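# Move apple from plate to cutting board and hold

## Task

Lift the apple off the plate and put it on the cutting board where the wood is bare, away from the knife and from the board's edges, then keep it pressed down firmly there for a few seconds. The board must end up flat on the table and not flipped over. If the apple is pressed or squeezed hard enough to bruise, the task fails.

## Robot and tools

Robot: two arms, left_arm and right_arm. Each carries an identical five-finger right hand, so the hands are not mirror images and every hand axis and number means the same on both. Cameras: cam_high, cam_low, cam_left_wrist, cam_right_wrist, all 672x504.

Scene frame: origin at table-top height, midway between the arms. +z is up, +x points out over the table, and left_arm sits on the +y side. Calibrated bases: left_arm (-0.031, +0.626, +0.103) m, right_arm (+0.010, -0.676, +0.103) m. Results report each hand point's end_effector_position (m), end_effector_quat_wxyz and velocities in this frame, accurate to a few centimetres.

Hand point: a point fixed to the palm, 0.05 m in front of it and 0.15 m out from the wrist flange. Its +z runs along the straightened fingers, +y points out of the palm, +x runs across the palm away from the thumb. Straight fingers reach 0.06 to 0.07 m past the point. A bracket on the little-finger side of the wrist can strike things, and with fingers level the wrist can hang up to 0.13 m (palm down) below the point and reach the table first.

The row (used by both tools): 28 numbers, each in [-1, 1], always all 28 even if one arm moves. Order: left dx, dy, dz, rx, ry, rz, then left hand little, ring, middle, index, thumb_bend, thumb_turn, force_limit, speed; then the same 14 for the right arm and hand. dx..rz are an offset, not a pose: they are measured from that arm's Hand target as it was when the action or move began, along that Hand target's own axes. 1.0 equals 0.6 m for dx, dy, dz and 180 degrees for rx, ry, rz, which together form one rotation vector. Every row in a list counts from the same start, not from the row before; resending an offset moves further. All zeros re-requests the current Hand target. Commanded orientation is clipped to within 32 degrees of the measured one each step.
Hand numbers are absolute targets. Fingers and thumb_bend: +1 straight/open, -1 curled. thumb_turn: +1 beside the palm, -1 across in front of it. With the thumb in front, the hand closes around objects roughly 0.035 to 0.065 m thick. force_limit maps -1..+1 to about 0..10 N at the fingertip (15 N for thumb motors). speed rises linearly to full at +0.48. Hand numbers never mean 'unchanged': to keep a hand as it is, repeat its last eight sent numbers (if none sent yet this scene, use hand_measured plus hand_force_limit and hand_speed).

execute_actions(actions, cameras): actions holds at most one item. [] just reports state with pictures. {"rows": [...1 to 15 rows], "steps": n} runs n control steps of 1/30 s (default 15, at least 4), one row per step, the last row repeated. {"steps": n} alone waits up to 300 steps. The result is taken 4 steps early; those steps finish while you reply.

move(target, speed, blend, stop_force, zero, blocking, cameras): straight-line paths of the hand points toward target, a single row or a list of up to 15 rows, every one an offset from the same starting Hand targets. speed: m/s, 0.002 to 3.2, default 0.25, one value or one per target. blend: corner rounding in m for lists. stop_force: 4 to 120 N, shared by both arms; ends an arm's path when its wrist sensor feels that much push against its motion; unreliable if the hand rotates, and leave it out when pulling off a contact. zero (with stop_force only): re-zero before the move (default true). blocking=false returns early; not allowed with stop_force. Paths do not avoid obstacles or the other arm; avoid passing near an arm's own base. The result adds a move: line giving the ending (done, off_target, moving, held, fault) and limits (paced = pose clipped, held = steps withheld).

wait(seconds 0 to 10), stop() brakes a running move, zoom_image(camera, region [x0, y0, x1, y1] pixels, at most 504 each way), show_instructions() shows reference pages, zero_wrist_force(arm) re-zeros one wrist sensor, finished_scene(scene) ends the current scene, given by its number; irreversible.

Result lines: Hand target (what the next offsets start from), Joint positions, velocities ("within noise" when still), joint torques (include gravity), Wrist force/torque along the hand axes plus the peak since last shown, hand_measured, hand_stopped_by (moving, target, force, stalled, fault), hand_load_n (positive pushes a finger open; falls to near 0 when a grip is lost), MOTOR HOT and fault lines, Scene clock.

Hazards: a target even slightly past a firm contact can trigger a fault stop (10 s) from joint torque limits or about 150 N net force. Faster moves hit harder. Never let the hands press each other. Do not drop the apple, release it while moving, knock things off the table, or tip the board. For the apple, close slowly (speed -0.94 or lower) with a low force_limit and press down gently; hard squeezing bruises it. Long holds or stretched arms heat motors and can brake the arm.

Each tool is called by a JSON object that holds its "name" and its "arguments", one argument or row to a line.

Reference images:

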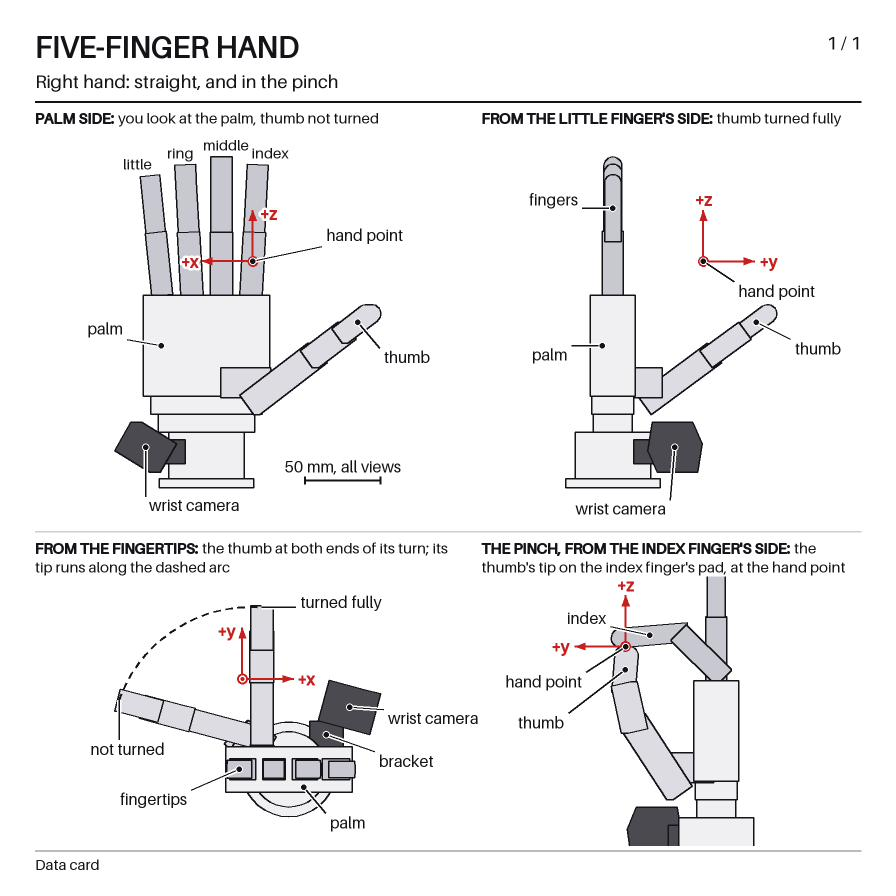

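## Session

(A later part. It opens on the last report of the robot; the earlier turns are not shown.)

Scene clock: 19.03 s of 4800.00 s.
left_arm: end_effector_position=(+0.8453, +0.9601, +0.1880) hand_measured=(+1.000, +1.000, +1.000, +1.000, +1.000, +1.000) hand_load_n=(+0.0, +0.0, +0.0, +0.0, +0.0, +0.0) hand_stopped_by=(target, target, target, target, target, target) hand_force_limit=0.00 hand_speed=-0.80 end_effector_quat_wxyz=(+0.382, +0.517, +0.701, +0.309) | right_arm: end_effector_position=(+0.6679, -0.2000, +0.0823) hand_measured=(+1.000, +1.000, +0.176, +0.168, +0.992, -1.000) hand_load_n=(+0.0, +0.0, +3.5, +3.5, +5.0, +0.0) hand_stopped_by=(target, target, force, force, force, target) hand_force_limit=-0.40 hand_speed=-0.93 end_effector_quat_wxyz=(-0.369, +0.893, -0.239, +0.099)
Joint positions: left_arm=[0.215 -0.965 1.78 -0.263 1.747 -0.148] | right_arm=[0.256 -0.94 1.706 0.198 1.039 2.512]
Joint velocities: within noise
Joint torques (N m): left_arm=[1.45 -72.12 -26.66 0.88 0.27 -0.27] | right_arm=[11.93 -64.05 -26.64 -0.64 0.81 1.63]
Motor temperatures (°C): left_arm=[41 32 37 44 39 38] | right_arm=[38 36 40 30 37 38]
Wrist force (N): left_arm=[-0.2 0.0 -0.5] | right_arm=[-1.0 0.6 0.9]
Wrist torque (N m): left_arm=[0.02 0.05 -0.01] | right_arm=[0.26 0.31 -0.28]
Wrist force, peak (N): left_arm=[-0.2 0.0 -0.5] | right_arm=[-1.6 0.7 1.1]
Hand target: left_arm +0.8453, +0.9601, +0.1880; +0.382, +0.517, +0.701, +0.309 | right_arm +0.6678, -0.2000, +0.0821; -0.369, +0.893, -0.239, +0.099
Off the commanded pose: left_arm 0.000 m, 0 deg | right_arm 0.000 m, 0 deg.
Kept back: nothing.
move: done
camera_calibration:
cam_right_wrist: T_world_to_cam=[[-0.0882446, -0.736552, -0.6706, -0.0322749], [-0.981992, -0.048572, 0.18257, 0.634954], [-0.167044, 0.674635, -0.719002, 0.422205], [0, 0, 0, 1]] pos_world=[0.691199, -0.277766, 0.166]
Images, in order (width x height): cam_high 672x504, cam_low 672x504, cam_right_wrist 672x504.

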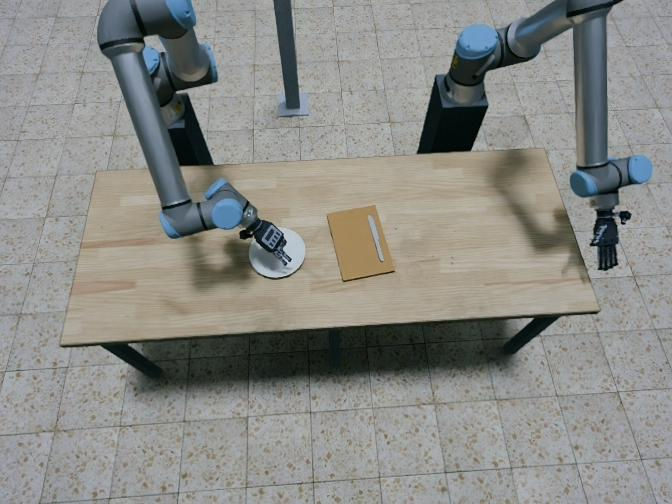

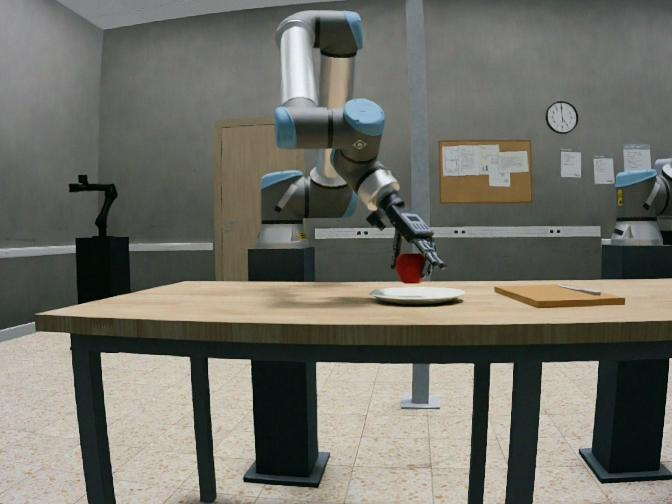

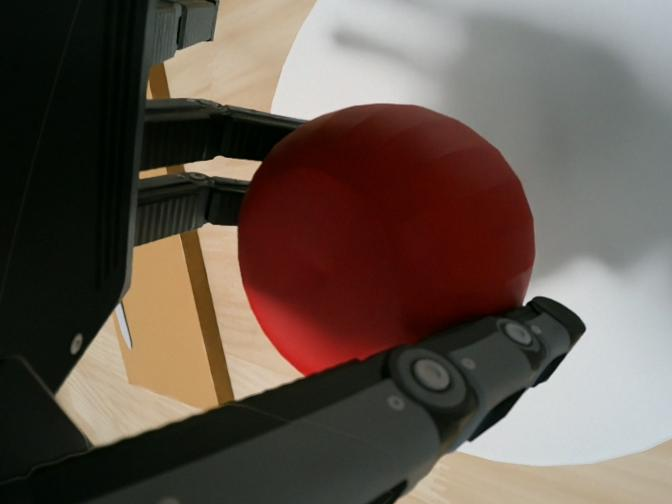

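{"name": "move", "arguments": {
  "target": [0,0,0,0,0,0,1,1,1,1,1,1,0,-0.8,-0.2662,-0.3535,0.2758,0,0,0,1,1,-0.25,-0.25,0.5,-1,-0.4,-0.93],
  "speed": 0.15,
  "cameras": ["cam_high","cam_low","cam_right_wrist"]
}}

{"name": "zoom_image", "arguments": {
  "camera": "cam_low",
  "region": [440, 170, 640, 320]
}}

{"name": "zoom_image", "arguments": {
  "camera": "cam_high",
  "region": [280, 170, 420, 300]
}}

Scene clock: 21.80 s of 4800.00 s.
left_arm: end_effector_position=(+0.8453, +0.9601, +0.1880) hand_measured=(+1.000, +1.000, +1.000, +1.000, +1.000, +1.000) hand_load_n=(+0.0, +0.0, +0.0, +0.0, +0.0, +0.0) hand_stopped_by=(target, target, target, target, target, target) hand_force_limit=0.00 hand_speed=-0.80 end_effector_quat_wxyz=(+0.382, +0.517, +0.701, +0.309) | right_arm: end_effector_position=(+0.6628, +0.1111, +0.1149) hand_measured=(+1.000, +1.000, +0.176, +0.168, +0.992, -1.000) hand_load_n=(+0.0, +0.0, +3.0, +3.5, +5.0, +0.0) hand_stopped_by=(target, target, force, force, force, target) hand_force_limit=-0.40 hand_speed=-0.93 end_effector_quat_wxyz=(-0.369, +0.893, -0.239, +0.098) end_effector_velocity=(+0.000, -0.002, -0.001) end_effector_angular_velocity=(+0.001, -0.002, +0.001)
Joint positions: left_arm=[0.215 -0.965 1.78 -0.263 1.747 -0.148] | right_arm=[0.627 -0.739 1.229 0.344 1.272 2.829]
Joint velocities: left_arm=[within noise] | right_arm=[-0.002 -0.002 0.006 -0.005 -0.002 -0.003]
Joint torques (N m): left_arm=[1.91 -70.86 -27.21 0.89 0.33 -0.29] | right_arm=[-12.94 -112.89 -27.23 -0.74 -2.17 -3.39]
Motor temperatures (°C): left_arm=[40 32 37 44 39 38] | right_arm=[38 36 40 30 37 38]
Wrist force (N): left_arm=[0.0 -0.1 -0.4] | right_arm=[-0.5 0.6 0.9]
Wrist torque (N m): left_arm=[0.01 0.01 0.00] | right_arm=[0.26 0.25 -0.24]
Wrist force, peak (N): left_arm=[-0.5 0.2 -0.3] | right_arm=[-2.1 -1.4 2.0]
Hand target: left_arm +0.8453, +0.9601, +0.1880; +0.382, +0.517, +0.701, +0.309 | right_arm +0.6629, +0.1110, +0.1150; -0.369, +0.893, -0.239, +0.099
Off the commanded pose: left_arm 0.000 m, 0 deg | right_arm 0.000 m, 0 deg.
Kept back: nothing.
move: done
camera_calibration:
cam_right_wrist: T_world_to_cam=[[-0.0884904, -0.736664, -0.670444, 0.218427], [-0.981954, -0.0484251, 0.182814, 0.639124], [-0.167139, 0.674523, -0.719085, 0.235015], [0, 0, 0, 1]] pos_world=[0.686199, 0.0333339, 0.198598]
Images, in order (width x height): cam_high 672x504, cam_low 672x504, cam_right_wrist 672x504.

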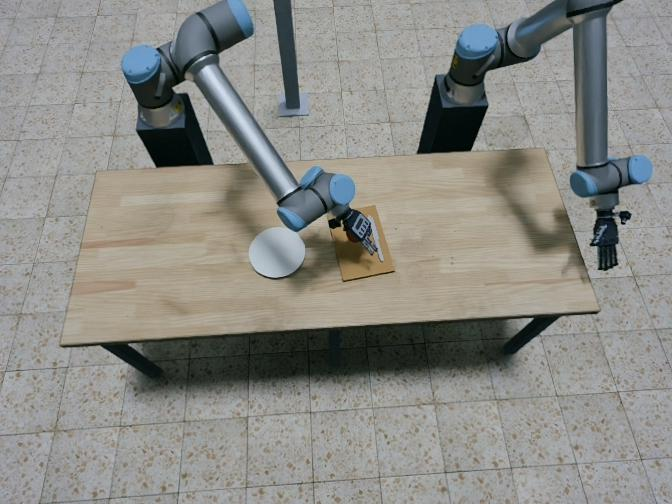

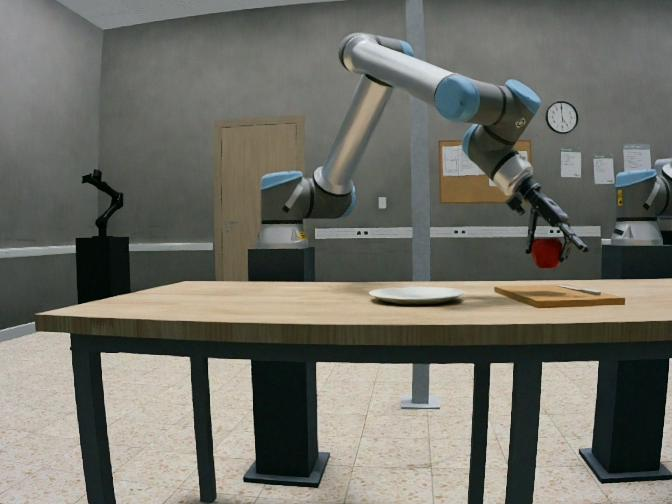

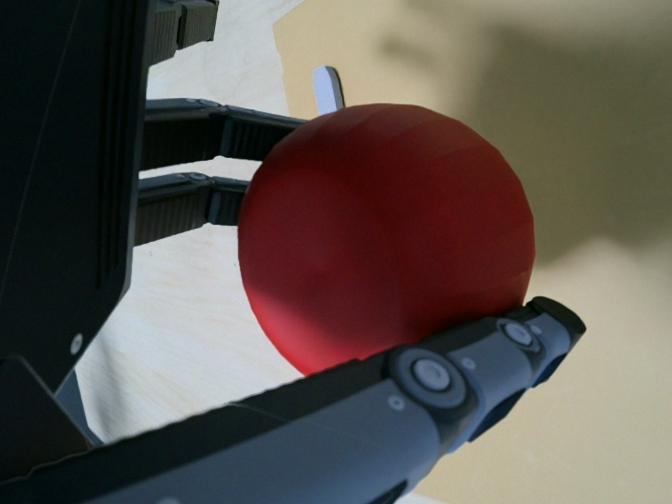

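Scaled by 2.520 from the camera's 672x504 image, which has a finer 960x720 frame.

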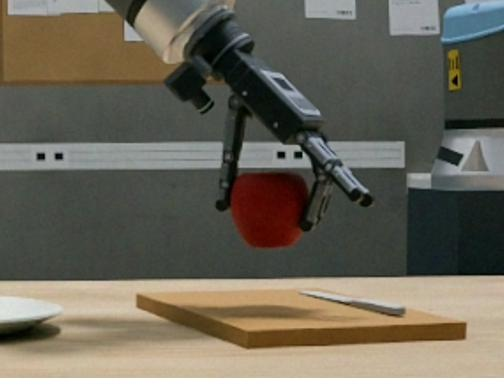

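Scaled by 3.600 from the camera's 672x504 image, which has a finer 960x720 frame.

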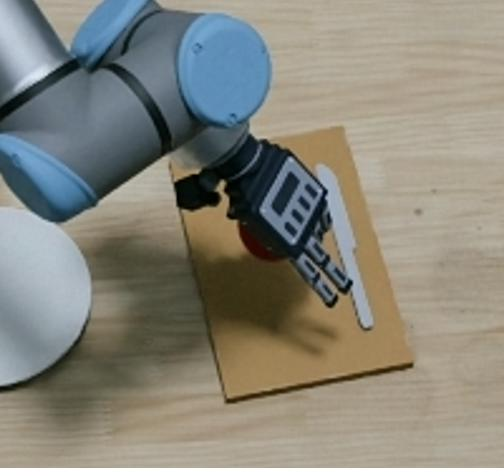

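{"name": "move", "arguments": {
  "target": [0,0,0,0,0,0,1,1,1,1,1,1,0,-0.8,0,0.0825,0.0825,0,0,0,1,1,-0.25,-0.25,0.5,-1,-0.4,-0.93],
  "speed": 0.025,
  "stop_force": 5,
  "cameras": ["cam_high","cam_low","cam_right_wrist"]
}}

{"name": "zoom_image", "arguments": {
  "camera": "cam_low",
  "region": [440, 170, 640, 320]
}}

{"name": "zoom_image", "arguments": {
  "camera": "cam_high",
  "region": [310, 190, 410, 290]
}}

Scene clock: 25.53 s of 4800.00 s.
left_arm: end_effector_position=(+0.8453, +0.9601, +0.1880) hand_measured=(+1.000, +1.000, +1.000, +1.000, +1.000, +1.000) hand_load_n=(+0.0, +0.0, +0.0, +0.0, +0.0, +0.0) hand_stopped_by=(target, target, target, target, target, target) hand_force_limit=0.00 hand_speed=-0.80 end_effector_quat_wxyz=(+0.382, +0.517, +0.701, +0.309) | right_arm: end_effector_position=(+0.6629, +0.1110, +0.0596) hand_measured=(+1.000, +1.000, +0.176, +0.168, +0.992, -1.000) hand_load_n=(+0.0, +0.0, +2.5, +3.0, +4.0, +0.0) hand_stopped_by=(target, target, force, force, force, target) hand_force_limit=-0.40 hand_speed=-0.93 end_effector_quat_wxyz=(-0.369, +0.893, -0.239, +0.099)
Joint positions: left_arm=[0.215 -0.965 1.78 -0.263 1.747 -0.148] | right_arm=[0.627 -0.691 1.249 0.276 1.272 2.829]
Joint velocities: within noise
Joint torques (N m): left_arm=[0.8 -71.45 -28.03 1.06 0.55 -0.32] | right_arm=[-7.22 -111.11 -40.59 2.98 0.38 -0.38]
Motor temperatures (°C): left_arm=[40 32 37 44 39 38] | right_arm=[38 36 39 30 37 38]
Wrist force (N): left_arm=[-0.1 0.0 -0.2] | right_arm=[-0.6 0.1 1.1]
Wrist torque (N m): left_arm=[0.01 0.03 -0.01] | right_arm=[0.18 0.24 -0.26]
Wrist force, peak (N): left_arm=[-0.4 -0.2 -0.4] | right_arm=[-0.7 -4.5 -3.2]
Hand target: left_arm +0.8453, +0.9601, +0.1880; +0.382, +0.517, +0.701, +0.309 | right_arm +0.6629, +0.1110, +0.0596; -0.369, +0.893, -0.239, +0.099 (not the last commanded pose)
Off the commanded pose: left_arm 0.000 m, 0 deg | right_arm 0.015 m, 0 deg.
Kept back: nothing.
move: contact (right_arm)
camera_calibration:
cam_right_wrist: T_world_to_cam=[[-0.0882446, -0.736552, -0.6706, 0.181129], [-0.981992, -0.048572, 0.18257, 0.649294], [-0.167044, 0.674635, -0.719002, 0.195237], [0, 0, 0, 1]] pos_world=[0.686199, 0.0332342, 0.1433]
Images, in order (width x height): cam_high 672x504, cam_low 672x504, cam_right_wrist 672x504.

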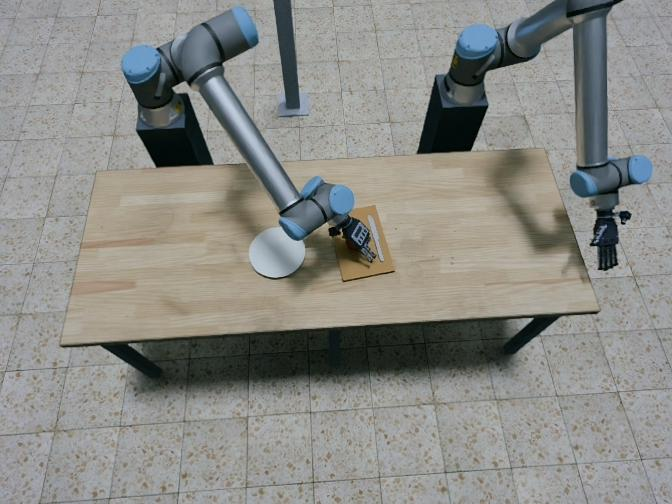

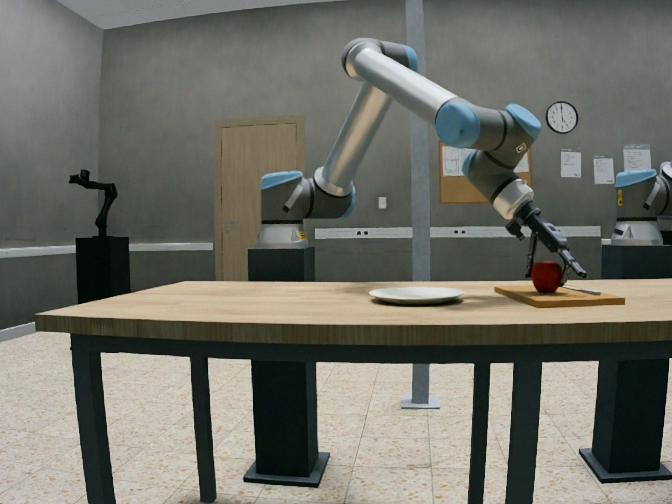

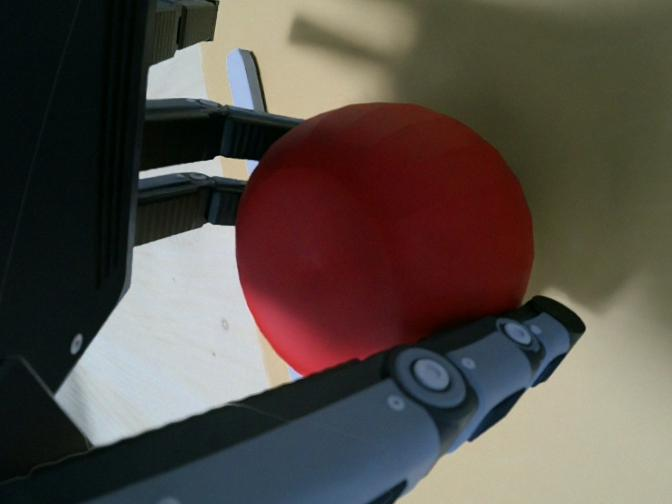

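Scaled by 2.520 from the camera's 672x504 image, which has a finer 960x720 frame.

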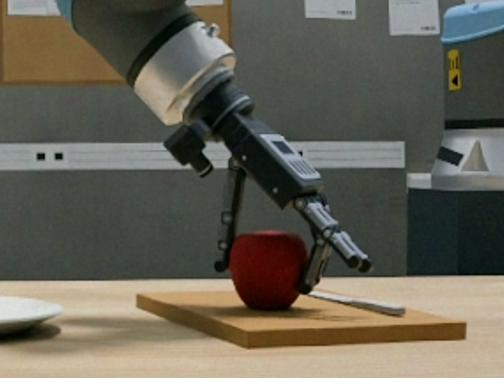

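Scaled by 5.040 from the camera's 672x504 image, which has a finer 960x720 frame.

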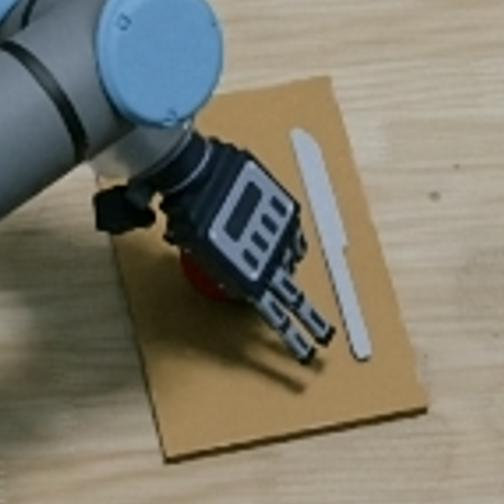

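{"name": "move", "arguments": {
  "target": [0,0,0,0,0,0,1,1,1,1,1,1,0,-0.8,0,0.0018,0.0018,0,0,0,1,1,-0.25,-0.25,0.5,-1,-0.4,-0.93],
  "speed": 0.01,
  "cameras": []
}}

Scene clock: 26.47 s of 4800.00 s.
left_arm: end_effector_position=(+0.8453, +0.9601, +0.1880) hand_measured=(+1.000, +1.000, +1.000, +1.000, +1.000, +1.000) hand_load_n=(+0.0, +0.0, +0.0, +0.0, +0.0, +0.0) hand_stopped_by=(target, target, target, target, target, target) hand_force_limit=0.00 hand_speed=-0.80 end_effector_quat_wxyz=(+0.382, +0.517, +0.701, +0.309) | right_arm: end_effector_position=(+0.6629, +0.1110, +0.0581) hand_measured=(+1.000, +1.000, +0.176, +0.168, +0.992, -1.000) hand_load_n=(+0.0, +0.0, +2.0, +2.5, +4.0, -1.0) hand_stopped_by=(target, target, force, force, force, target) hand_force_limit=-0.40 hand_speed=-0.93 end_effector_quat_wxyz=(-0.370, +0.893, -0.239, +0.099)
Joint positions: left_arm=[0.215 -0.965 1.78 -0.263 1.747 -0.148] | right_arm=[0.627 -0.69 1.249 0.274 1.272 2.829]
Joint velocities: within noise
Joint torques (N m): left_arm=[1.67 -71.45 -27.7 0.56 0.41 -0.1] | right_arm=[-6.58 -78.94 -22.78 0.53 0.54 -0.13]
Motor temperatures (°C): left_arm=[40 32 37 44 39 38] | right_arm=[38 36 39 30 37 38]
Wrist force (N): left_arm=[0.0 0.0 -0.2] | right_arm=[0.0 -5.3 -3.3]
Wrist torque (N m): left_arm=[0.02 0.01 0.00] | right_arm=[0.07 0.26 -0.32]
Wrist force, peak (N): left_arm=[0.2 0.0 -0.4] | right_arm=[-0.3 -5.5 -3.6]
Hand target: left_arm +0.8453, +0.9601, +0.1880; +0.382, +0.517, +0.701, +0.309 | right_arm +0.6629, +0.1110, +0.0581; -0.369, +0.893, -0.239, +0.099
Off the commanded pose: left_arm 0.000 m, 0 deg | right_arm 0.000 m, 0 deg.
Kept back: nothing.
move: done
No camera images: "cameras" was empty.

{"name": "move", "arguments": {
  "target": [0,0,0,0,0,0,1,1,1,1,1,1,0,-0.8,0,0.0017,0.0017,0,0,0,1,1,-0.25,-0.25,0.5,-1,-0.4,-0.93],
  "speed": 0.01,
  "cameras": []
}}

Scene clock: 27.40 s of 4800.00 s.
left_arm: end_effector_position=(+0.8453, +0.9601, +0.1880) hand_measured=(+1.000, +1.000, +1.000, +1.000, +1.000, +1.000) hand_load_n=(+0.0, +0.0, +0.0, +0.0, +0.0, +0.0) hand_stopped_by=(target, target, target, target, target, target) hand_force_limit=0.00 hand_speed=-0.80 end_effector_quat_wxyz=(+0.382, +0.517, +0.701, +0.309) | right_arm: end_effector_position=(+0.6629, +0.1110, +0.0566) hand_measured=(+1.000, +1.000, +0.176, +0.168, +0.992, -1.000) hand_load_n=(+0.0, +0.0, +1.5, +3.0, +3.0, -0.5) hand_stopped_by=(target, target, force, force, force, target) hand_force_limit=-0.40 hand_speed=-0.93 end_effector_quat_wxyz=(-0.369, +0.893, -0.239, +0.099)
Joint positions: left_arm=[0.215 -0.965 1.78 -0.263 1.747 -0.148] | right_arm=[0.627 -0.688 1.249 0.273 1.272 2.829]
Joint velocities: within noise
Joint torques (N m): left_arm=[2.02 -71.18 -27.84 0.94 0.34 -0.42] | right_arm=[-5.45 -85.5 -22.07 0.22 0.36 -0.54]
Motor temperatures (°C): left_arm=[40 32 37 44 39 38] | right_arm=[38 36 39 30 37 38]
Wrist force (N): left_arm=[-0.1 0.2 -0.4] | right_arm=[-0.4 -5.9 -3.9]
Wrist torque (N m): left_arm=[0.05 0.03 0.00] | right_arm=[0.15 0.34 -0.33]
Wrist force, peak (N): left_arm=[-0.3 0.1 -0.5] | right_arm=[-0.3 -7.1 -2.6]
Hand target: left_arm +0.8453, +0.9601, +0.1880; +0.382, +0.517, +0.701, +0.309 | right_arm +0.6629, +0.1110, +0.0566; -0.369, +0.893, -0.239, +0.099
Off the commanded pose: left_arm 0.000 m, 0 deg | right_arm 0.000 m, 0 deg.
Kept back: nothing.
move: done
No camera images: "cameras" was empty.

{"name": "move", "arguments": {
  "target": [0,0,0,0,0,0,1,1,1,1,1,1,0,-0.8,0,0.0095,0.0095,0,0,0,1,1,-0.25,-0.25,0.5,-1,-0.4,-0.93],
  "speed": 0.006,
  "stop_force": 9,
  "cameras": ["cam_low"]
}}

{"name": "zoom_image", "arguments": {
  "camera": "cam_low",
  "region": [440, 170, 640, 320]
}}

Scene clock: 29.60 s of 4800.00 s.
left_arm: end_effector_position=(+0.8453, +0.9601, +0.1880) hand_measured=(+1.000, +1.000, +1.000, +1.000, +1.000, +1.000) hand_load_n=(+0.0, +0.0, +0.0, +0.0, +0.0, +0.0) hand_stopped_by=(target, target, target, target, target, target) hand_force_limit=0.00 hand_speed=-0.80 end_effector_quat_wxyz=(+0.382, +0.517, +0.701, +0.309) | right_arm: end_effector_position=(+0.6629, +0.1110, +0.0485) hand_measured=(+1.000, +1.000, +0.174, +0.168, +0.992, -1.000) hand_load_n=(+0.0, +0.0, +0.0, +0.0, +1.5, +0.0) hand_stopped_by=(target, target, force, force, force, target) hand_force_limit=-0.40 hand_speed=-0.93 end_effector_quat_wxyz=(-0.369, +0.893, -0.239, +0.099)
Joint positions: left_arm=[0.215 -0.965 1.78 -0.263 1.747 -0.148] | right_arm=[0.627 -0.681 1.251 0.263 1.272 2.829]
Joint velocities: within noise
Joint torques (N m): left_arm=[0.9 -73.01 -27.92 1.08 0.06 -0.22] | right_arm=[-2.94 -97.44 -28.6 2.38 1.17 0.21]
Motor temperatures (°C): left_arm=[40 32 37 44 39 38] | right_arm=[38 36 39 30 37 38]
Wrist force (N): left_arm=[-0.2 -0.3 -0.1] | right_arm=[-0.8 -1.4 -2.9]
Wrist torque (N m): left_arm=[-0.04 0.03 -0.01] | right_arm=[0.13 0.31 -0.28]
Wrist force, peak (N): left_arm=[-0.6 0.2 0.0] | right_arm=[-0.4 -5.1 -10.5]
Hand target: left_arm +0.8453, +0.9601, +0.1880; +0.382, +0.517, +0.701, +0.309 | right_arm +0.6629, +0.1110, +0.0486; -0.369, +0.893, -0.239, +0.099
Off the commanded pose: left_arm 0.000 m, 0 deg | right_arm 0.000 m, 0 deg.
Kept back: nothing.
move: done
Images, in order (width x height): cam_low 672x504.

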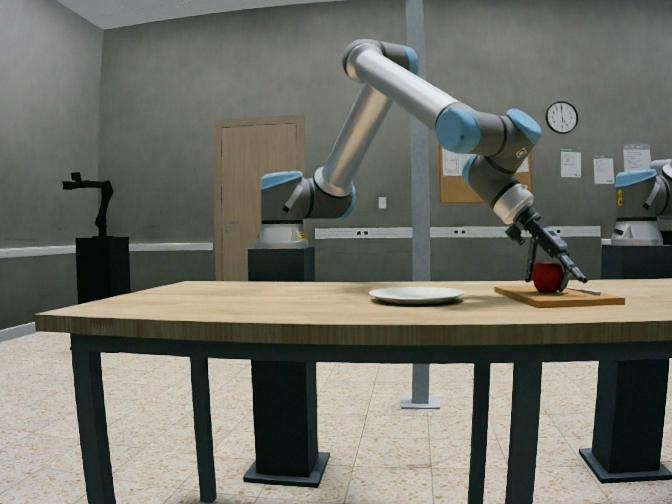

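Scaled by 2.520 from the camera's 672x504 image, which has a finer 960x720 frame.

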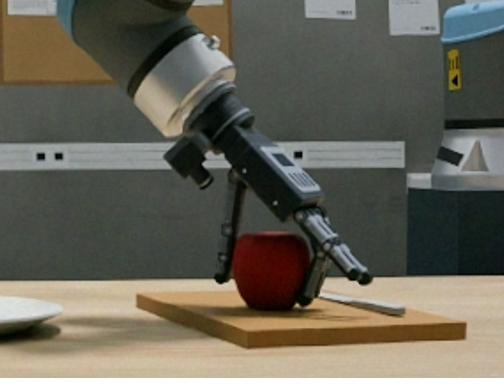

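{"name": "move", "arguments": {
  "target": [0,0,0,0,0,0,1,1,1,1,1,1,0,-0.8,0,-0.0145,-0.0145,0,0,0,1,1,-0.25,-0.25,0.5,-1,-0.4,-0.93],
  "speed": 0.03,
  "cameras": []
}}

{"name": "move", "arguments": {
  "target": [0,0,0,0,0,0,1,1,1,1,1,1,0,-0.8,0,0,0,0,0,0,1,1,-0.3,-0.3,0.4,-1,0.0,-0.94],
  "cameras": ["cam_low","cam_right_wrist"]
}}

{"name": "zoom_image", "arguments": {
  "camera": "cam_low",
  "region": [440, 170, 640, 320]
}}

Scene clock: 30.83 s of 4800.00 s.
left_arm: end_effector_position=(+0.8453, +0.9601, +0.1880) hand_measured=(+1.000, +1.000, +1.000, +1.000, +1.000, +1.000) hand_load_n=(+0.0, +0.0, +0.0, +0.0, +0.0, +0.0) hand_stopped_by=(target, target, target, target, target, target) hand_force_limit=0.00 hand_speed=-0.80 end_effector_quat_wxyz=(+0.382, +0.517, +0.701, +0.309) | right_arm: end_effector_position=(+0.6629, +0.1110, +0.0610) hand_measured=(+1.000, +1.000, +0.174, +0.168, +0.992, -1.000) hand_load_n=(+0.0, +0.0, +0.5, +2.0, +1.0, +0.0) hand_stopped_by=(target, target, force, force, force, target) hand_force_limit=-0.40 hand_speed=-0.93 end_effector_quat_wxyz=(-0.369, +0.893, -0.239, +0.099)
Joint positions: left_arm=[0.215 -0.965 1.78 -0.263 1.747 -0.148] | right_arm=[0.627 -0.692 1.248 0.278 1.272 2.829]
Joint velocities: within noise
Joint torques (N m): left_arm=[1.96 -72.57 -27.88 0.94 0.05 -0.48] | right_arm=[-1.02 -88.28 -36.94 0.33 0.44 1.06]
Motor temperatures (°C): left_arm=[40 32 37 44 39 38] | right_arm=[38 36 39 30 37 38]
Wrist force (N): left_arm=[0.1 0.0 0.1] | right_arm=[-0.7 0.0 1.2]
Wrist torque (N m): left_arm=[0.00 -0.01 0.00] | right_arm=[0.15 0.23 -0.27]
Wrist force, peak (N): left_arm=[-0.4 0.1 -0.3] | right_arm=[-0.9 -1.6 -3.3]
Hand target: left_arm +0.8453, +0.9601, +0.1880; +0.382, +0.517, +0.701, +0.309 | right_arm +0.6629, +0.1110, +0.0609; -0.369, +0.893, -0.239, +0.099
Off the commanded pose: left_arm 0.000 m, 0 deg | right_arm 0.000 m, 0 deg.
Kept back: nothing.
move: done
No camera images: "cameras" was empty.

Scene clock: 31.33 s of 4800.00 s.
left_arm: end_effector_position=(+0.8453, +0.9601, +0.1880) hand_measured=(+1.000, +1.000, +1.000, +1.000, +1.000, +1.000) hand_load_n=(+0.0, +0.0, +0.0, +0.0, -0.5, +0.0) hand_stopped_by=(target, target, target, target, target, target) hand_force_limit=0.00 hand_speed=-0.80 end_effector_quat_wxyz=(+0.382, +0.517, +0.701, +0.309) | right_arm: end_effector_position=(+0.6629, +0.1110, +0.0609) hand_measured=(+1.000, +1.000, +0.154, +0.152, +0.982, -1.000) hand_load_n=(+0.0, +0.0, +5.5, +5.0, +7.5, +0.5) hand_stopped_by=(target, target, force, force, force, target) hand_force_limit=0.00 hand_speed=-0.94 end_effector_quat_wxyz=(-0.370, +0.893, -0.239, +0.099)
Joint positions: left_arm=[0.215 -0.965 1.78 -0.263 1.747 -0.148] | right_arm=[0.627 -0.692 1.248 0.278 1.272 2.829]
Joint velocities: within noise
Joint torques (N m): left_arm=[-0.49 -71.09 -27.65 0.72 0.25 0.01] | right_arm=[0.46 -86.94 -28.94 -0.6 0.74 0.65]
Motor temperatures (°C): left_arm=[40 32 37 44 39 38] | right_arm=[38 36 39 30 37 38]
Wrist force (N): left_arm=[-0.2 0.0 0.1] | right_arm=[-0.7 0.1 0.8]
Wrist torque (N m): left_arm=[-0.01 0.04 -0.02] | right_arm=[0.19 0.27 -0.26]
Wrist force, peak (N): left_arm=[-0.4 0.1 -0.2] | right_arm=[-0.8 0.3 1.3]
Hand target: left_arm +0.8453, +0.9601, +0.1880; +0.382, +0.517, +0.701, +0.309 | right_arm +0.6629, +0.1110, +0.0609; -0.369, +0.893, -0.239, +0.099
Off the commanded pose: left_arm 0.000 m, 0 deg | right_arm 0.000 m, 0 deg.
Kept back: nothing.
move: done
camera_calibration:
cam_right_wrist: T_world_to_cam=[[-0.0881799, -0.736543, -0.670618, 0.182108], [-0.982015, -0.0485556, 0.182454, 0.649173], [-0.166948, 0.674646, -0.719014, 0.196129], [0, 0, 0, 1]] pos_world=[0.686299, 0.0333341, 0.1447]
Images, in order (width x height): cam_low 672x504, cam_right_wrist 672x504.

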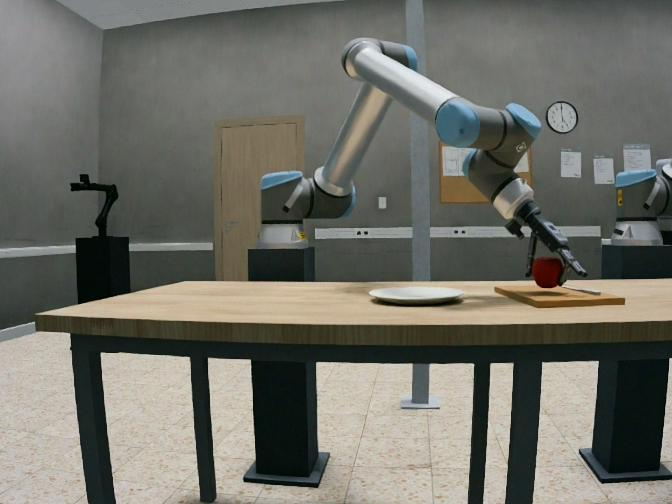

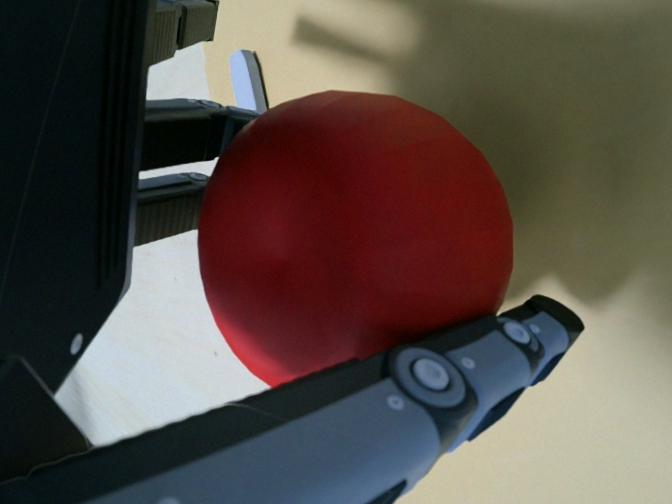

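Scaled by 2.520 from the camera's 672x504 image, which has a finer 960x720 frame.

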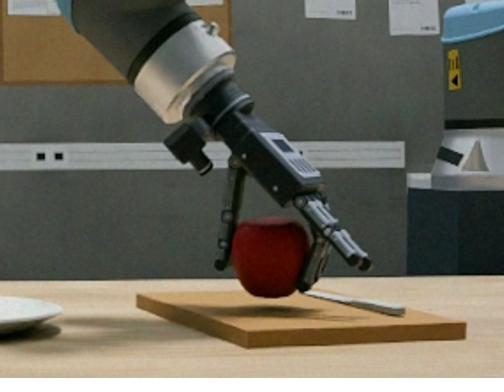

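{"name": "move", "arguments": {
  "target": [0,0,0,0,0,0,1,1,1,1,1,1,0,-0.8,0,0.0212,0.0212,0,0,0,1,1,-0.3,-0.3,0.4,-1,0.0,-0.94],
  "speed": 0.015,
  "stop_force": 5,
  "cameras": ["cam_low","cam_right_wrist"]
}}

{"name": "zoom_image", "arguments": {
  "camera": "cam_low",
  "region": [500, 240, 600, 320]
}}

Scene clock: 33.53 s of 4800.00 s.
left_arm: end_effector_position=(+0.8453, +0.9601, +0.1880) hand_measured=(+1.000, +1.000, +1.000, +1.000, +1.000, +1.000) hand_load_n=(+0.0, +0.0, +0.0, +0.0, +0.0, +0.0) hand_stopped_by=(target, target, target, target, target, target) hand_force_limit=0.00 hand_speed=-0.80 end_effector_quat_wxyz=(+0.382, +0.517, +0.701, +0.309) | right_arm: end_effector_position=(+0.6629, +0.1110, +0.0500) hand_measured=(+1.000, +1.000, +0.154, +0.152, +0.982, -1.000) hand_load_n=(+0.0, +0.0, +4.5, +4.5, +7.5, +1.5) hand_stopped_by=(target, target, force, force, force, target) hand_force_limit=0.00 hand_speed=-0.94 end_effector_quat_wxyz=(-0.369, +0.893, -0.239, +0.099)
Joint positions: left_arm=[0.215 -0.965 1.78 -0.263 1.747 -0.148] | right_arm=[0.627 -0.682 1.251 0.265 1.272 2.829]
Joint velocities: within noise
Joint torques (N m): left_arm=[1.21 -71.11 -27.94 0.75 0.33 -0.32] | right_arm=[-0.08 -107.42 -39.04 3.76 0.74 0.91]
Motor temperatures (°C): left_arm=[40 32 37 44 39 38] | right_arm=[38 36 39 30 37 38]
Wrist force (N): left_arm=[0.0 -0.3 -0.2] | right_arm=[-2.4 -3.1 -3.4]
Wrist torque (N m): left_arm=[-0.04 0.01 0.00] | right_arm=[0.13 0.34 -0.30]
Wrist force, peak (N): left_arm=[-0.5 -0.2 -0.2] | right_arm=[-3.5 -6.4 -6.6]
Hand target: left_arm +0.8453, +0.9601, +0.1880; +0.382, +0.517, +0.701, +0.309 | right_arm +0.6629, +0.1110, +0.0500; -0.369, +0.893, -0.239, +0.099 (not the last commanded pose)
Off the commanded pose: left_arm 0.000 m, 0 deg | right_arm 0.007 m, 0 deg.
Kept back: nothing.
move: contact (right_arm)
camera_calibration:
cam_right_wrist: T_world_to_cam=[[-0.0882446, -0.736552, -0.6706, 0.174691], [-0.981992, -0.048572, 0.18257, 0.651047], [-0.167044, 0.674635, -0.719002, 0.188335], [0, 0, 0, 1]] pos_world=[0.686199, 0.0332342, 0.1337]
Images, in order (width x height): cam_low 672x504, cam_right_wrist 672x504.

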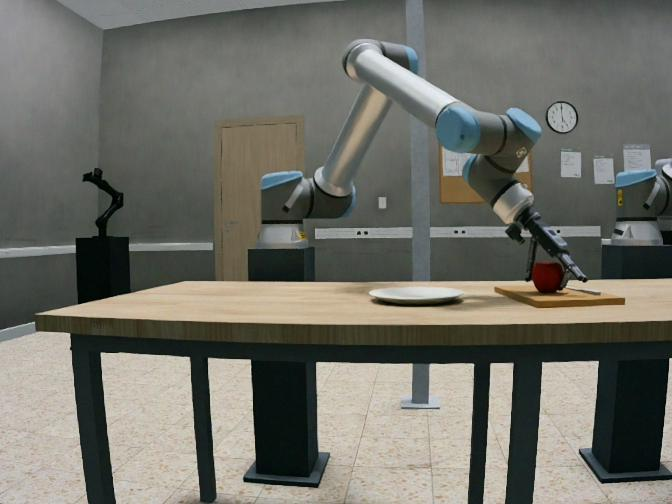

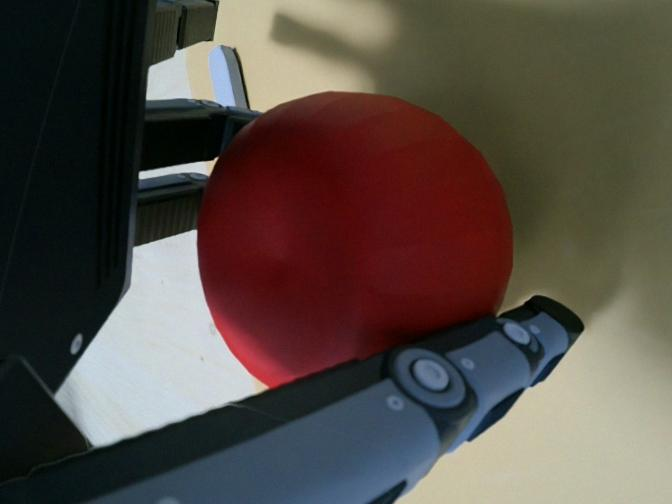

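Scaled by 5.040 from the camera's 672x504 image, which has a finer 960x720 frame.

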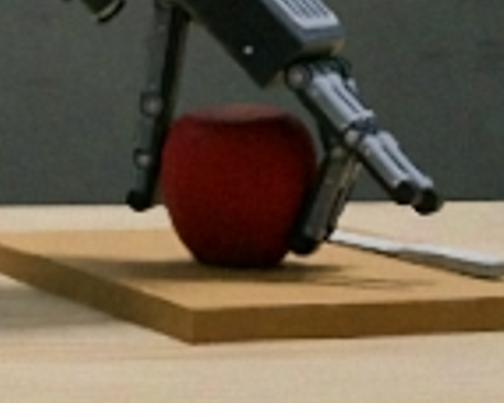

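{"name": "move", "arguments": {
  "target": [0,0,0,0,0,0,1,1,1,1,1,1,0,-0.8,0,0.0014,0.0014,0,0,0,1,1,-0.3,-0.3,0.4,-1,0.0,-0.94],
  "speed": 0.01,
  "cameras": []
}}

Scene clock: 34.47 s of 4800.00 s.
left_arm: end_effector_position=(+0.8453, +0.9601, +0.1880) hand_measured=(+1.000, +1.000, +1.000, +1.000, +1.000, +1.000) hand_load_n=(+0.0, +0.0, +0.0, +0.0, +0.0, +0.0) hand_stopped_by=(target, target, target, target, target, target) hand_force_limit=0.00 hand_speed=-0.80 end_effector_quat_wxyz=(+0.382, +0.517, +0.701, +0.309) | right_arm: end_effector_position=(+0.6629, +0.1110, +0.0488) hand_measured=(+1.000, +1.000, +0.154, +0.152, +0.982, -1.000) hand_load_n=(+0.0, +0.0, +2.5, +3.5, +8.5, +3.0) hand_stopped_by=(target, target, force, force, force, target) hand_force_limit=0.00 hand_speed=-0.94 end_effector_quat_wxyz=(-0.369, +0.893, -0.239, +0.099)
Joint positions: left_arm=[0.215 -0.965 1.78 -0.263 1.747 -0.148] | right_arm=[0.627 -0.681 1.251 0.264 1.272 2.829]
Joint velocities: within noise
Joint torques (N m): left_arm=[1.43 -72.11 -28.09 0.97 0.31 -0.43] | right_arm=[3.42 -75.52 -21.76 -0.95 0.54 0.8]
Motor temperatures (°C): left_arm=[40 32 37 44 39 38] | right_arm=[38 36 39 30 37 38]
Wrist force (N): left_arm=[-0.1 0.0 -0.3] | right_arm=[-4.6 -7.2 -10.3]
Wrist torque (N m): left_arm=[0.02 0.03 -0.01] | right_arm=[-0.02 0.47 -0.32]
Wrist force, peak (N): left_arm=[-0.3 0.1 -0.3] | right_arm=[-4.7 -7.2 -10.5]
Hand target: left_arm +0.8453, +0.9601, +0.1880; +0.382, +0.517, +0.701, +0.309 | right_arm +0.6629, +0.1110, +0.0488; -0.369, +0.893, -0.239, +0.099
Off the commanded pose: left_arm 0.000 m, 0 deg | right_arm 0.000 m, 0 deg.
Kept back: nothing.
move: done
No camera images: "cameras" was empty.

{"name": "wait", "arguments": {
  "seconds": 4.5,
  "cameras": []
}}

{"name": "move", "arguments": {
  "target": [0,0,0,0,0,0,1,1,1,1,1,1,0,-0.8,0,-0.0024,-0.0024,0,0,0,1,1,-0.3,-0.3,0.4,-1,0.0,-0.94],
  "speed": 0.02,
  "cameras": []
}}

Scene clock: 39.13 s of 4800.00 s.
left_arm: end_effector_position=(+0.8453, +0.9601, +0.1880) hand_measured=(+1.000, +1.000, +1.000, +1.000, +1.000, +1.000) hand_load_n=(+0.0, +0.0, +0.0, +0.5, +0.0, +0.0) hand_stopped_by=(target, target, target, target, target, target) hand_force_limit=0.00 hand_speed=-0.80 end_effector_quat_wxyz=(+0.382, +0.517, +0.701, +0.309) | right_arm: end_effector_position=(+0.6629, +0.1110, +0.0488) hand_measured=(+1.000, +1.000, +0.154, +0.152, +0.982, -1.000) hand_load_n=(+0.0, +0.0, +3.0, +3.5, +8.5, +3.0) hand_stopped_by=(target, target, force, force, force, target) hand_force_limit=0.00 hand_speed=-0.94 end_effector_quat_wxyz=(-0.369, +0.893, -0.239, +0.099)
Joint positions: left_arm=[0.215 -0.965 1.78 -0.263 1.747 -0.148] | right_arm=[0.627 -0.681 1.251 0.264 1.272 2.829]
Joint velocities: within noise
Joint torques (N m): left_arm=[1.02 -72.74 -27.67 0.98 0.16 -0.18] | right_arm=[0.61 -75.53 -24.87 2.45 0.69 1.19]
Motor temperatures (°C): left_arm=[40 32 37 44 39 38] | right_arm=[38 36 39 30 37 38]
Wrist force (N): left_arm=[-0.2 0.1 -0.1] | right_arm=[-4.8 -7.4 -10.9]
Wrist torque (N m): left_arm=[0.01 0.05 -0.01] | right_arm=[-0.02 0.49 -0.33]
Wrist force, peak (N): left_arm=[-0.4 0.0 -0.5] | right_arm=[-4.6 -7.8 -11.3]
Hand target: left_arm +0.8453, +0.9601, +0.1880; +0.382, +0.517, +0.701, +0.309 | right_arm +0.6629, +0.1110, +0.0488; -0.369, +0.893, -0.239, +0.099
Off the commanded pose: left_arm 0.000 m, 0 deg | right_arm 0.000 m, 0 deg.
Steps of this call (1-140: nothing new was sent). Readings (end_effector_position of left_arm | right_arm; what the end effector reports):
1: (+0.8453, +0.9601, +0.1880) | (+0.6629, +0.1110, +0.0488) | left_arm hand_measured=(+1.000, +1.000, +1.000, +1.000, +1.000, +1.000) hand_load_n=(+0.0, +0.0, +0.0, +0.5, +0.0, +0.0) hand_stopped_by=(target, target, target, target, target, target) hand_force_limit=0.00 hand_speed=-0.80 | right_arm hand_measured=(+1.000, +1.000, +0.154, +0.152, +0.982, -1.000) hand_load_n=(+0.0, +0.0, +3.0, +3.5, +8.5, +3.0) hand_stopped_by=(target, target, force, force, force, target) hand_force_limit=0.00 hand_speed=-0.94
2: (+0.8453, +0.9601, +0.1880) | (+0.6629, +0.1110, +0.0488) | left_arm hand_measured=(+1.000, +1.000, +1.000, +1.000, +1.000, +1.000) hand_load_n=(+0.0, +0.0, +0.0, +0.0, +0.0, +0.0) hand_stopped_by=(target, target, target, target, target, target) hand_force_limit=0.00 hand_speed=-0.80 | right_arm hand_measured=(+1.000, +1.000, +0.154, +0.152, +0.982, -1.000) hand_load_n=(+0.0, +0.0, +3.0, +3.5, +8.5, +3.0) hand_stopped_by=(target, target, force, force, force, target) hand_force_limit=0.00 hand_speed=-0.94
4: (+0.8453, +0.9601, +0.1880) | (+0.6629, +0.1110, +0.0488) | left_arm hand_measured=(+1.000, +1.000, +1.000, +1.000, +1.000, +1.000) hand_load_n=(+0.0, +0.0, +0.0, +0.0, +0.0, +0.0) hand_stopped_by=(target, target, target, target, target, target) hand_force_limit=0.00 hand_speed=-0.80 | right_arm hand_measured=(+1.000, +1.000, +0.154, +0.152, +0.982, -1.000) hand_load_n=(+0.0, +0.0, +2.5, +3.5, +8.5, +3.0) hand_stopped_by=(target, target, force, force, force, target) hand_force_limit=0.00 hand_speed=-0.94
8: (+0.8453, +0.9601, +0.1880) | (+0.6629, +0.1110, +0.0488) | left_arm hand_measured=(+1.000, +1.000, +1.000, +1.000, +1.000, +1.000) hand_load_n=(+0.0, +0.0, +0.0, +0.0, +0.0, +0.0) hand_stopped_by=(target, target, target, target, target, target) hand_force_limit=0.00 hand_speed=-0.80 | right_arm hand_measured=(+1.000, +1.000, +0.154, +0.152, +0.982, -1.000) hand_load_n=(+0.0, +0.0, +2.5, +3.5, +8.5, +3.5) hand_stopped_by=(target, target, force, force, force, target) hand_force_limit=0.00 hand_speed=-0.94
140: the state above
No camera images: "cameras" was empty.

Scene clock: 39.83 s of 4800.00 s.
left_arm: end_effector_position=(+0.8453, +0.9601, +0.1880) hand_measured=(+1.000, +1.000, +1.000, +1.000, +1.000, +1.000) hand_load_n=(+0.0, +0.0, +0.0, +0.0, +0.0, +0.0) hand_stopped_by=(target, target, target, target, target, target) hand_force_limit=0.00 hand_speed=-0.80 end_effector_quat_wxyz=(+0.382, +0.517, +0.701, +0.309) | right_arm: end_effector_position=(+0.6629, +0.1110, +0.0508) hand_measured=(+1.000, +1.000, +0.154, +0.152, +0.982, -1.000) hand_load_n=(+0.0, +0.0, +5.0, +5.5, +7.0, +0.0) hand_stopped_by=(target, target, force, force, force, target) hand_force_limit=0.00 hand_speed=-0.94 end_effector_quat_wxyz=(-0.369, +0.893, -0.239, +0.099)
Joint positions: left_arm=[0.215 -0.965 1.78 -0.263 1.747 -0.148] | right_arm=[0.627 -0.683 1.251 0.266 1.272 2.829]
Joint velocities: within noise
Joint torques (N m): left_arm=[1.67 -71.27 -27.23 1.09 0.46 -0.12] | right_arm=[2.68 -109.95 -41.21 3.31 0.52 0.55]
Motor temperatures (°C): left_arm=[40 32 37 44 39 38] | right_arm=[38 36 39 30 37 38]
Wrist force (N): left_arm=[-0.5 -0.2 -0.2] | right_arm=[-0.6 -0.1 1.0]
Wrist torque (N m): left_arm=[-0.02 0.09 -0.03] | right_arm=[0.15 0.24 -0.26]
Wrist force, peak (N): left_arm=[-0.5 -0.2 -0.2] | right_arm=[-4.7 -7.5 -11.1]
Hand target: left_arm +0.8453, +0.9601, +0.1880; +0.382, +0.517, +0.701, +0.309 | right_arm +0.6629, +0.1110, +0.0508; -0.369, +0.893, -0.239, +0.099
Off the commanded pose: left_arm 0.000 m, 0 deg | right_arm 0.000 m, 0 deg.
Kept back: nothing.
move: done
No camera images: "cameras" was empty.

{"name": "move", "arguments": {
  "target": [0,0,0,0,0,0,1,1,1,1,1,1,0,-0.8,0,0.0006,0.0006,0,0,0,1,1,-0.3,-0.3,0.4,-1,0.0,-0.94],
  "speed": 0.02,
  "cameras": []
}}

{"name": "move", "arguments": {
  "target": [0,0,0,0,0,0,1,1,1,1,1,1,0,-0.8,0,0,0,0,0,0,1,1,1,1,1,-1,0.0,-0.85],
  "cameras": ["cam_low","cam_high","cam_right_wrist"]
}}

{"name": "zoom_image", "arguments": {
  "camera": "cam_low",
  "region": [500, 240, 600, 320]
}}

Scene clock: 40.77 s of 4800.00 s.
left_arm: end_effector_position=(+0.8453, +0.9601, +0.1880) hand_measured=(+1.000, +1.000, +1.000, +1.000, +1.000, +1.000) hand_load_n=(+0.0, +0.0, +0.0, +0.0, +0.0, +0.0) hand_stopped_by=(target, target, target, target, target, target) hand_force_limit=0.00 hand_speed=-0.80 end_effector_quat_wxyz=(+0.382, +0.517, +0.701, +0.309) | right_arm: end_effector_position=(+0.6629, +0.1111, +0.0504) hand_measured=(+1.000, +1.000, +0.154, +0.152, +0.982, -1.000) hand_load_n=(+0.0, +0.0, +5.0, +5.0, +7.0, +0.0) hand_stopped_by=(target, target, force, force, force, target) hand_force_limit=0.00 hand_speed=-0.94 end_effector_quat_wxyz=(-0.370, +0.893, -0.239, +0.099)
Joint positions: left_arm=[0.215 -0.965 1.78 -0.263 1.747 -0.148] | right_arm=[0.627 -0.683 1.251 0.265 1.272 2.829]
Joint velocities: within noise
Joint torques (N m): left_arm=[0.94 -71.01 -27.82 0.85 0.07 -0.13] | right_arm=[3 -87.71 -25.6 -0.52 0.74 1.12]
Motor temperatures (°C): left_arm=[40 32 37 44 39 38] | right_arm=[38 36 39 30 37 38]
Wrist force (N): left_arm=[-0.1 0.0 0.0] | right_arm=[-0.7 -0.1 1.2]
Wrist torque (N m): left_arm=[0.00 0.02 -0.01] | right_arm=[0.14 0.24 -0.27]
Wrist force, peak (N): left_arm=[-0.5 -0.1 -0.1] | right_arm=[-0.9 0.1 1.3]
Hand target: left_arm +0.8453, +0.9601, +0.1880; +0.382, +0.517, +0.701, +0.309 | right_arm +0.6629, +0.1110, +0.0503; -0.369, +0.893, -0.239, +0.099
Off the commanded pose: left_arm 0.000 m, 0 deg | right_arm 0.000 m, 0 deg.
Kept back: nothing.
move: done
No camera images: "cameras" was empty.

Scene clock: 43.07 s of 4800.00 s.
left_arm: end_effector_position=(+0.8453, +0.9601, +0.1880) hand_measured=(+1.000, +1.000, +1.000, +1.000, +1.000, +1.000) hand_load_n=(+0.0, +0.0, +0.0, +0.0, +0.0, +0.0) hand_stopped_by=(target, target, target, target, target, target) hand_force_limit=0.00 hand_speed=-0.80 end_effector_quat_wxyz=(+0.382, +0.517, +0.701, +0.309) | right_arm: end_effector_position=(+0.6629, +0.1110, +0.0503) hand_measured=(+1.000, +1.000, +1.000, +1.000, +1.000, -1.000) hand_load_n=(+0.0, +0.0, -0.5, +0.0, +0.0, +0.0) hand_stopped_by=(target, target, target, target, target, target) hand_force_limit=0.00 hand_speed=-0.85 end_effector_quat_wxyz=(-0.369, +0.893, -0.239, +0.099)
Joint positions: left_arm=[0.215 -0.965 1.78 -0.263 1.747 -0.148] | right_arm=[0.627 -0.683 1.251 0.265 1.272 2.829]
Joint velocities: within noise
Joint torques (N m): left_arm=[0.78 -71.17 -27.77 0.53 0.16 -0.33] | right_arm=[1.45 -86.68 -26.84 1.98 0.41 1.18]
Motor temperatures (°C): left_arm=[40 32 37 44 39 38] | right_arm=[38 36 39 30 37 38]
Wrist force (N): left_arm=[-0.2 -0.1 0.1] | right_arm=[-0.8 -1.2 -0.6]
Wrist torque (N m): left_arm=[-0.02 0.04 -0.02] | right_arm=[0.17 0.29 -0.28]
Wrist force, peak (N): left_arm=[-0.4 -0.4 -0.2] | right_arm=[-1.0 -1.4 -0.5]
Hand target: left_arm +0.8453, +0.9601, +0.1880; +0.382, +0.517, +0.701, +0.309 | right_arm +0.6629, +0.1110, +0.0503; -0.369, +0.893, -0.239, +0.099
Off the commanded pose: left_arm 0.000 m, 0 deg | right_arm 0.000 m, 0 deg.
Kept back: nothing.
move: done
camera_calibration:
cam_right_wrist: T_world_to_cam=[[-0.0882446, -0.736552, -0.6706, 0.174892], [-0.981992, -0.048572, 0.18257, 0.650992], [-0.167044, 0.674635, -0.719002, 0.188551], [0, 0, 0, 1]] pos_world=[0.686199, 0.0332342, 0.134]
Images, in order (width x height): cam_high 672x504, cam_low 672x504, cam_right_wrist 672x504.

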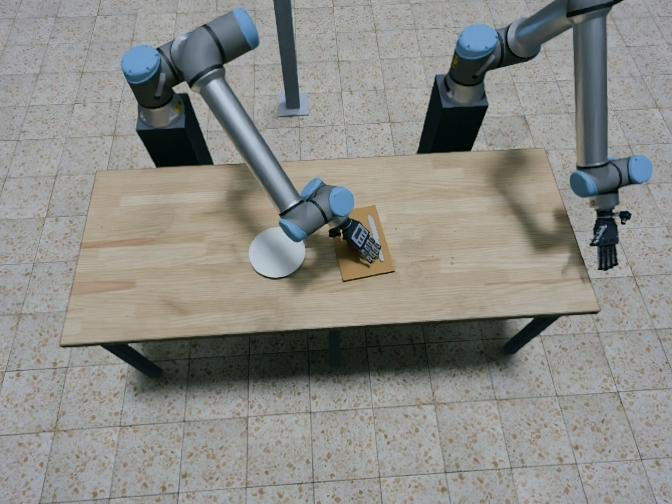

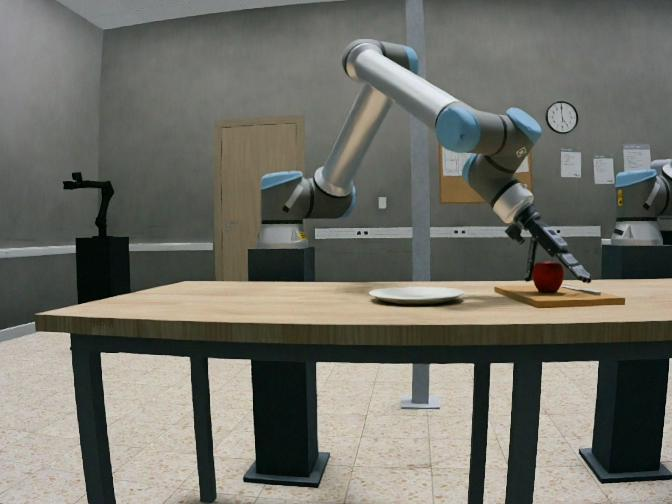

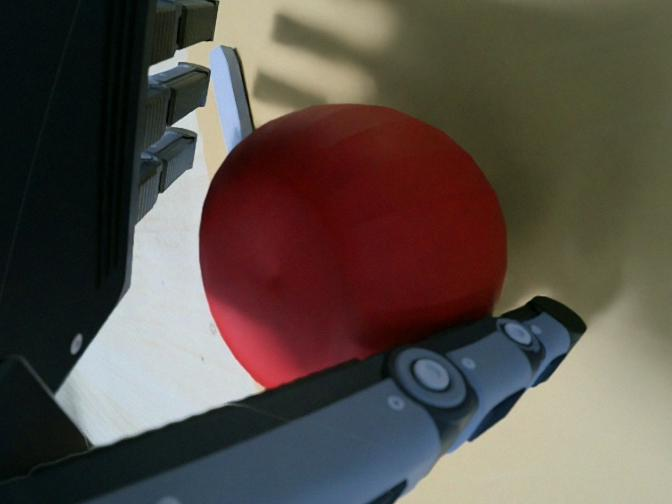

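Scaled by 5.040 from the camera's 672x504 image, which has a finer 960x720 frame.

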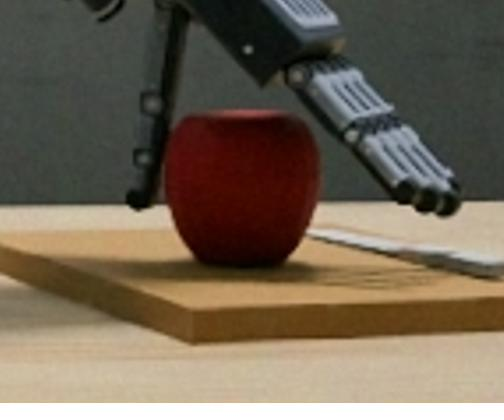

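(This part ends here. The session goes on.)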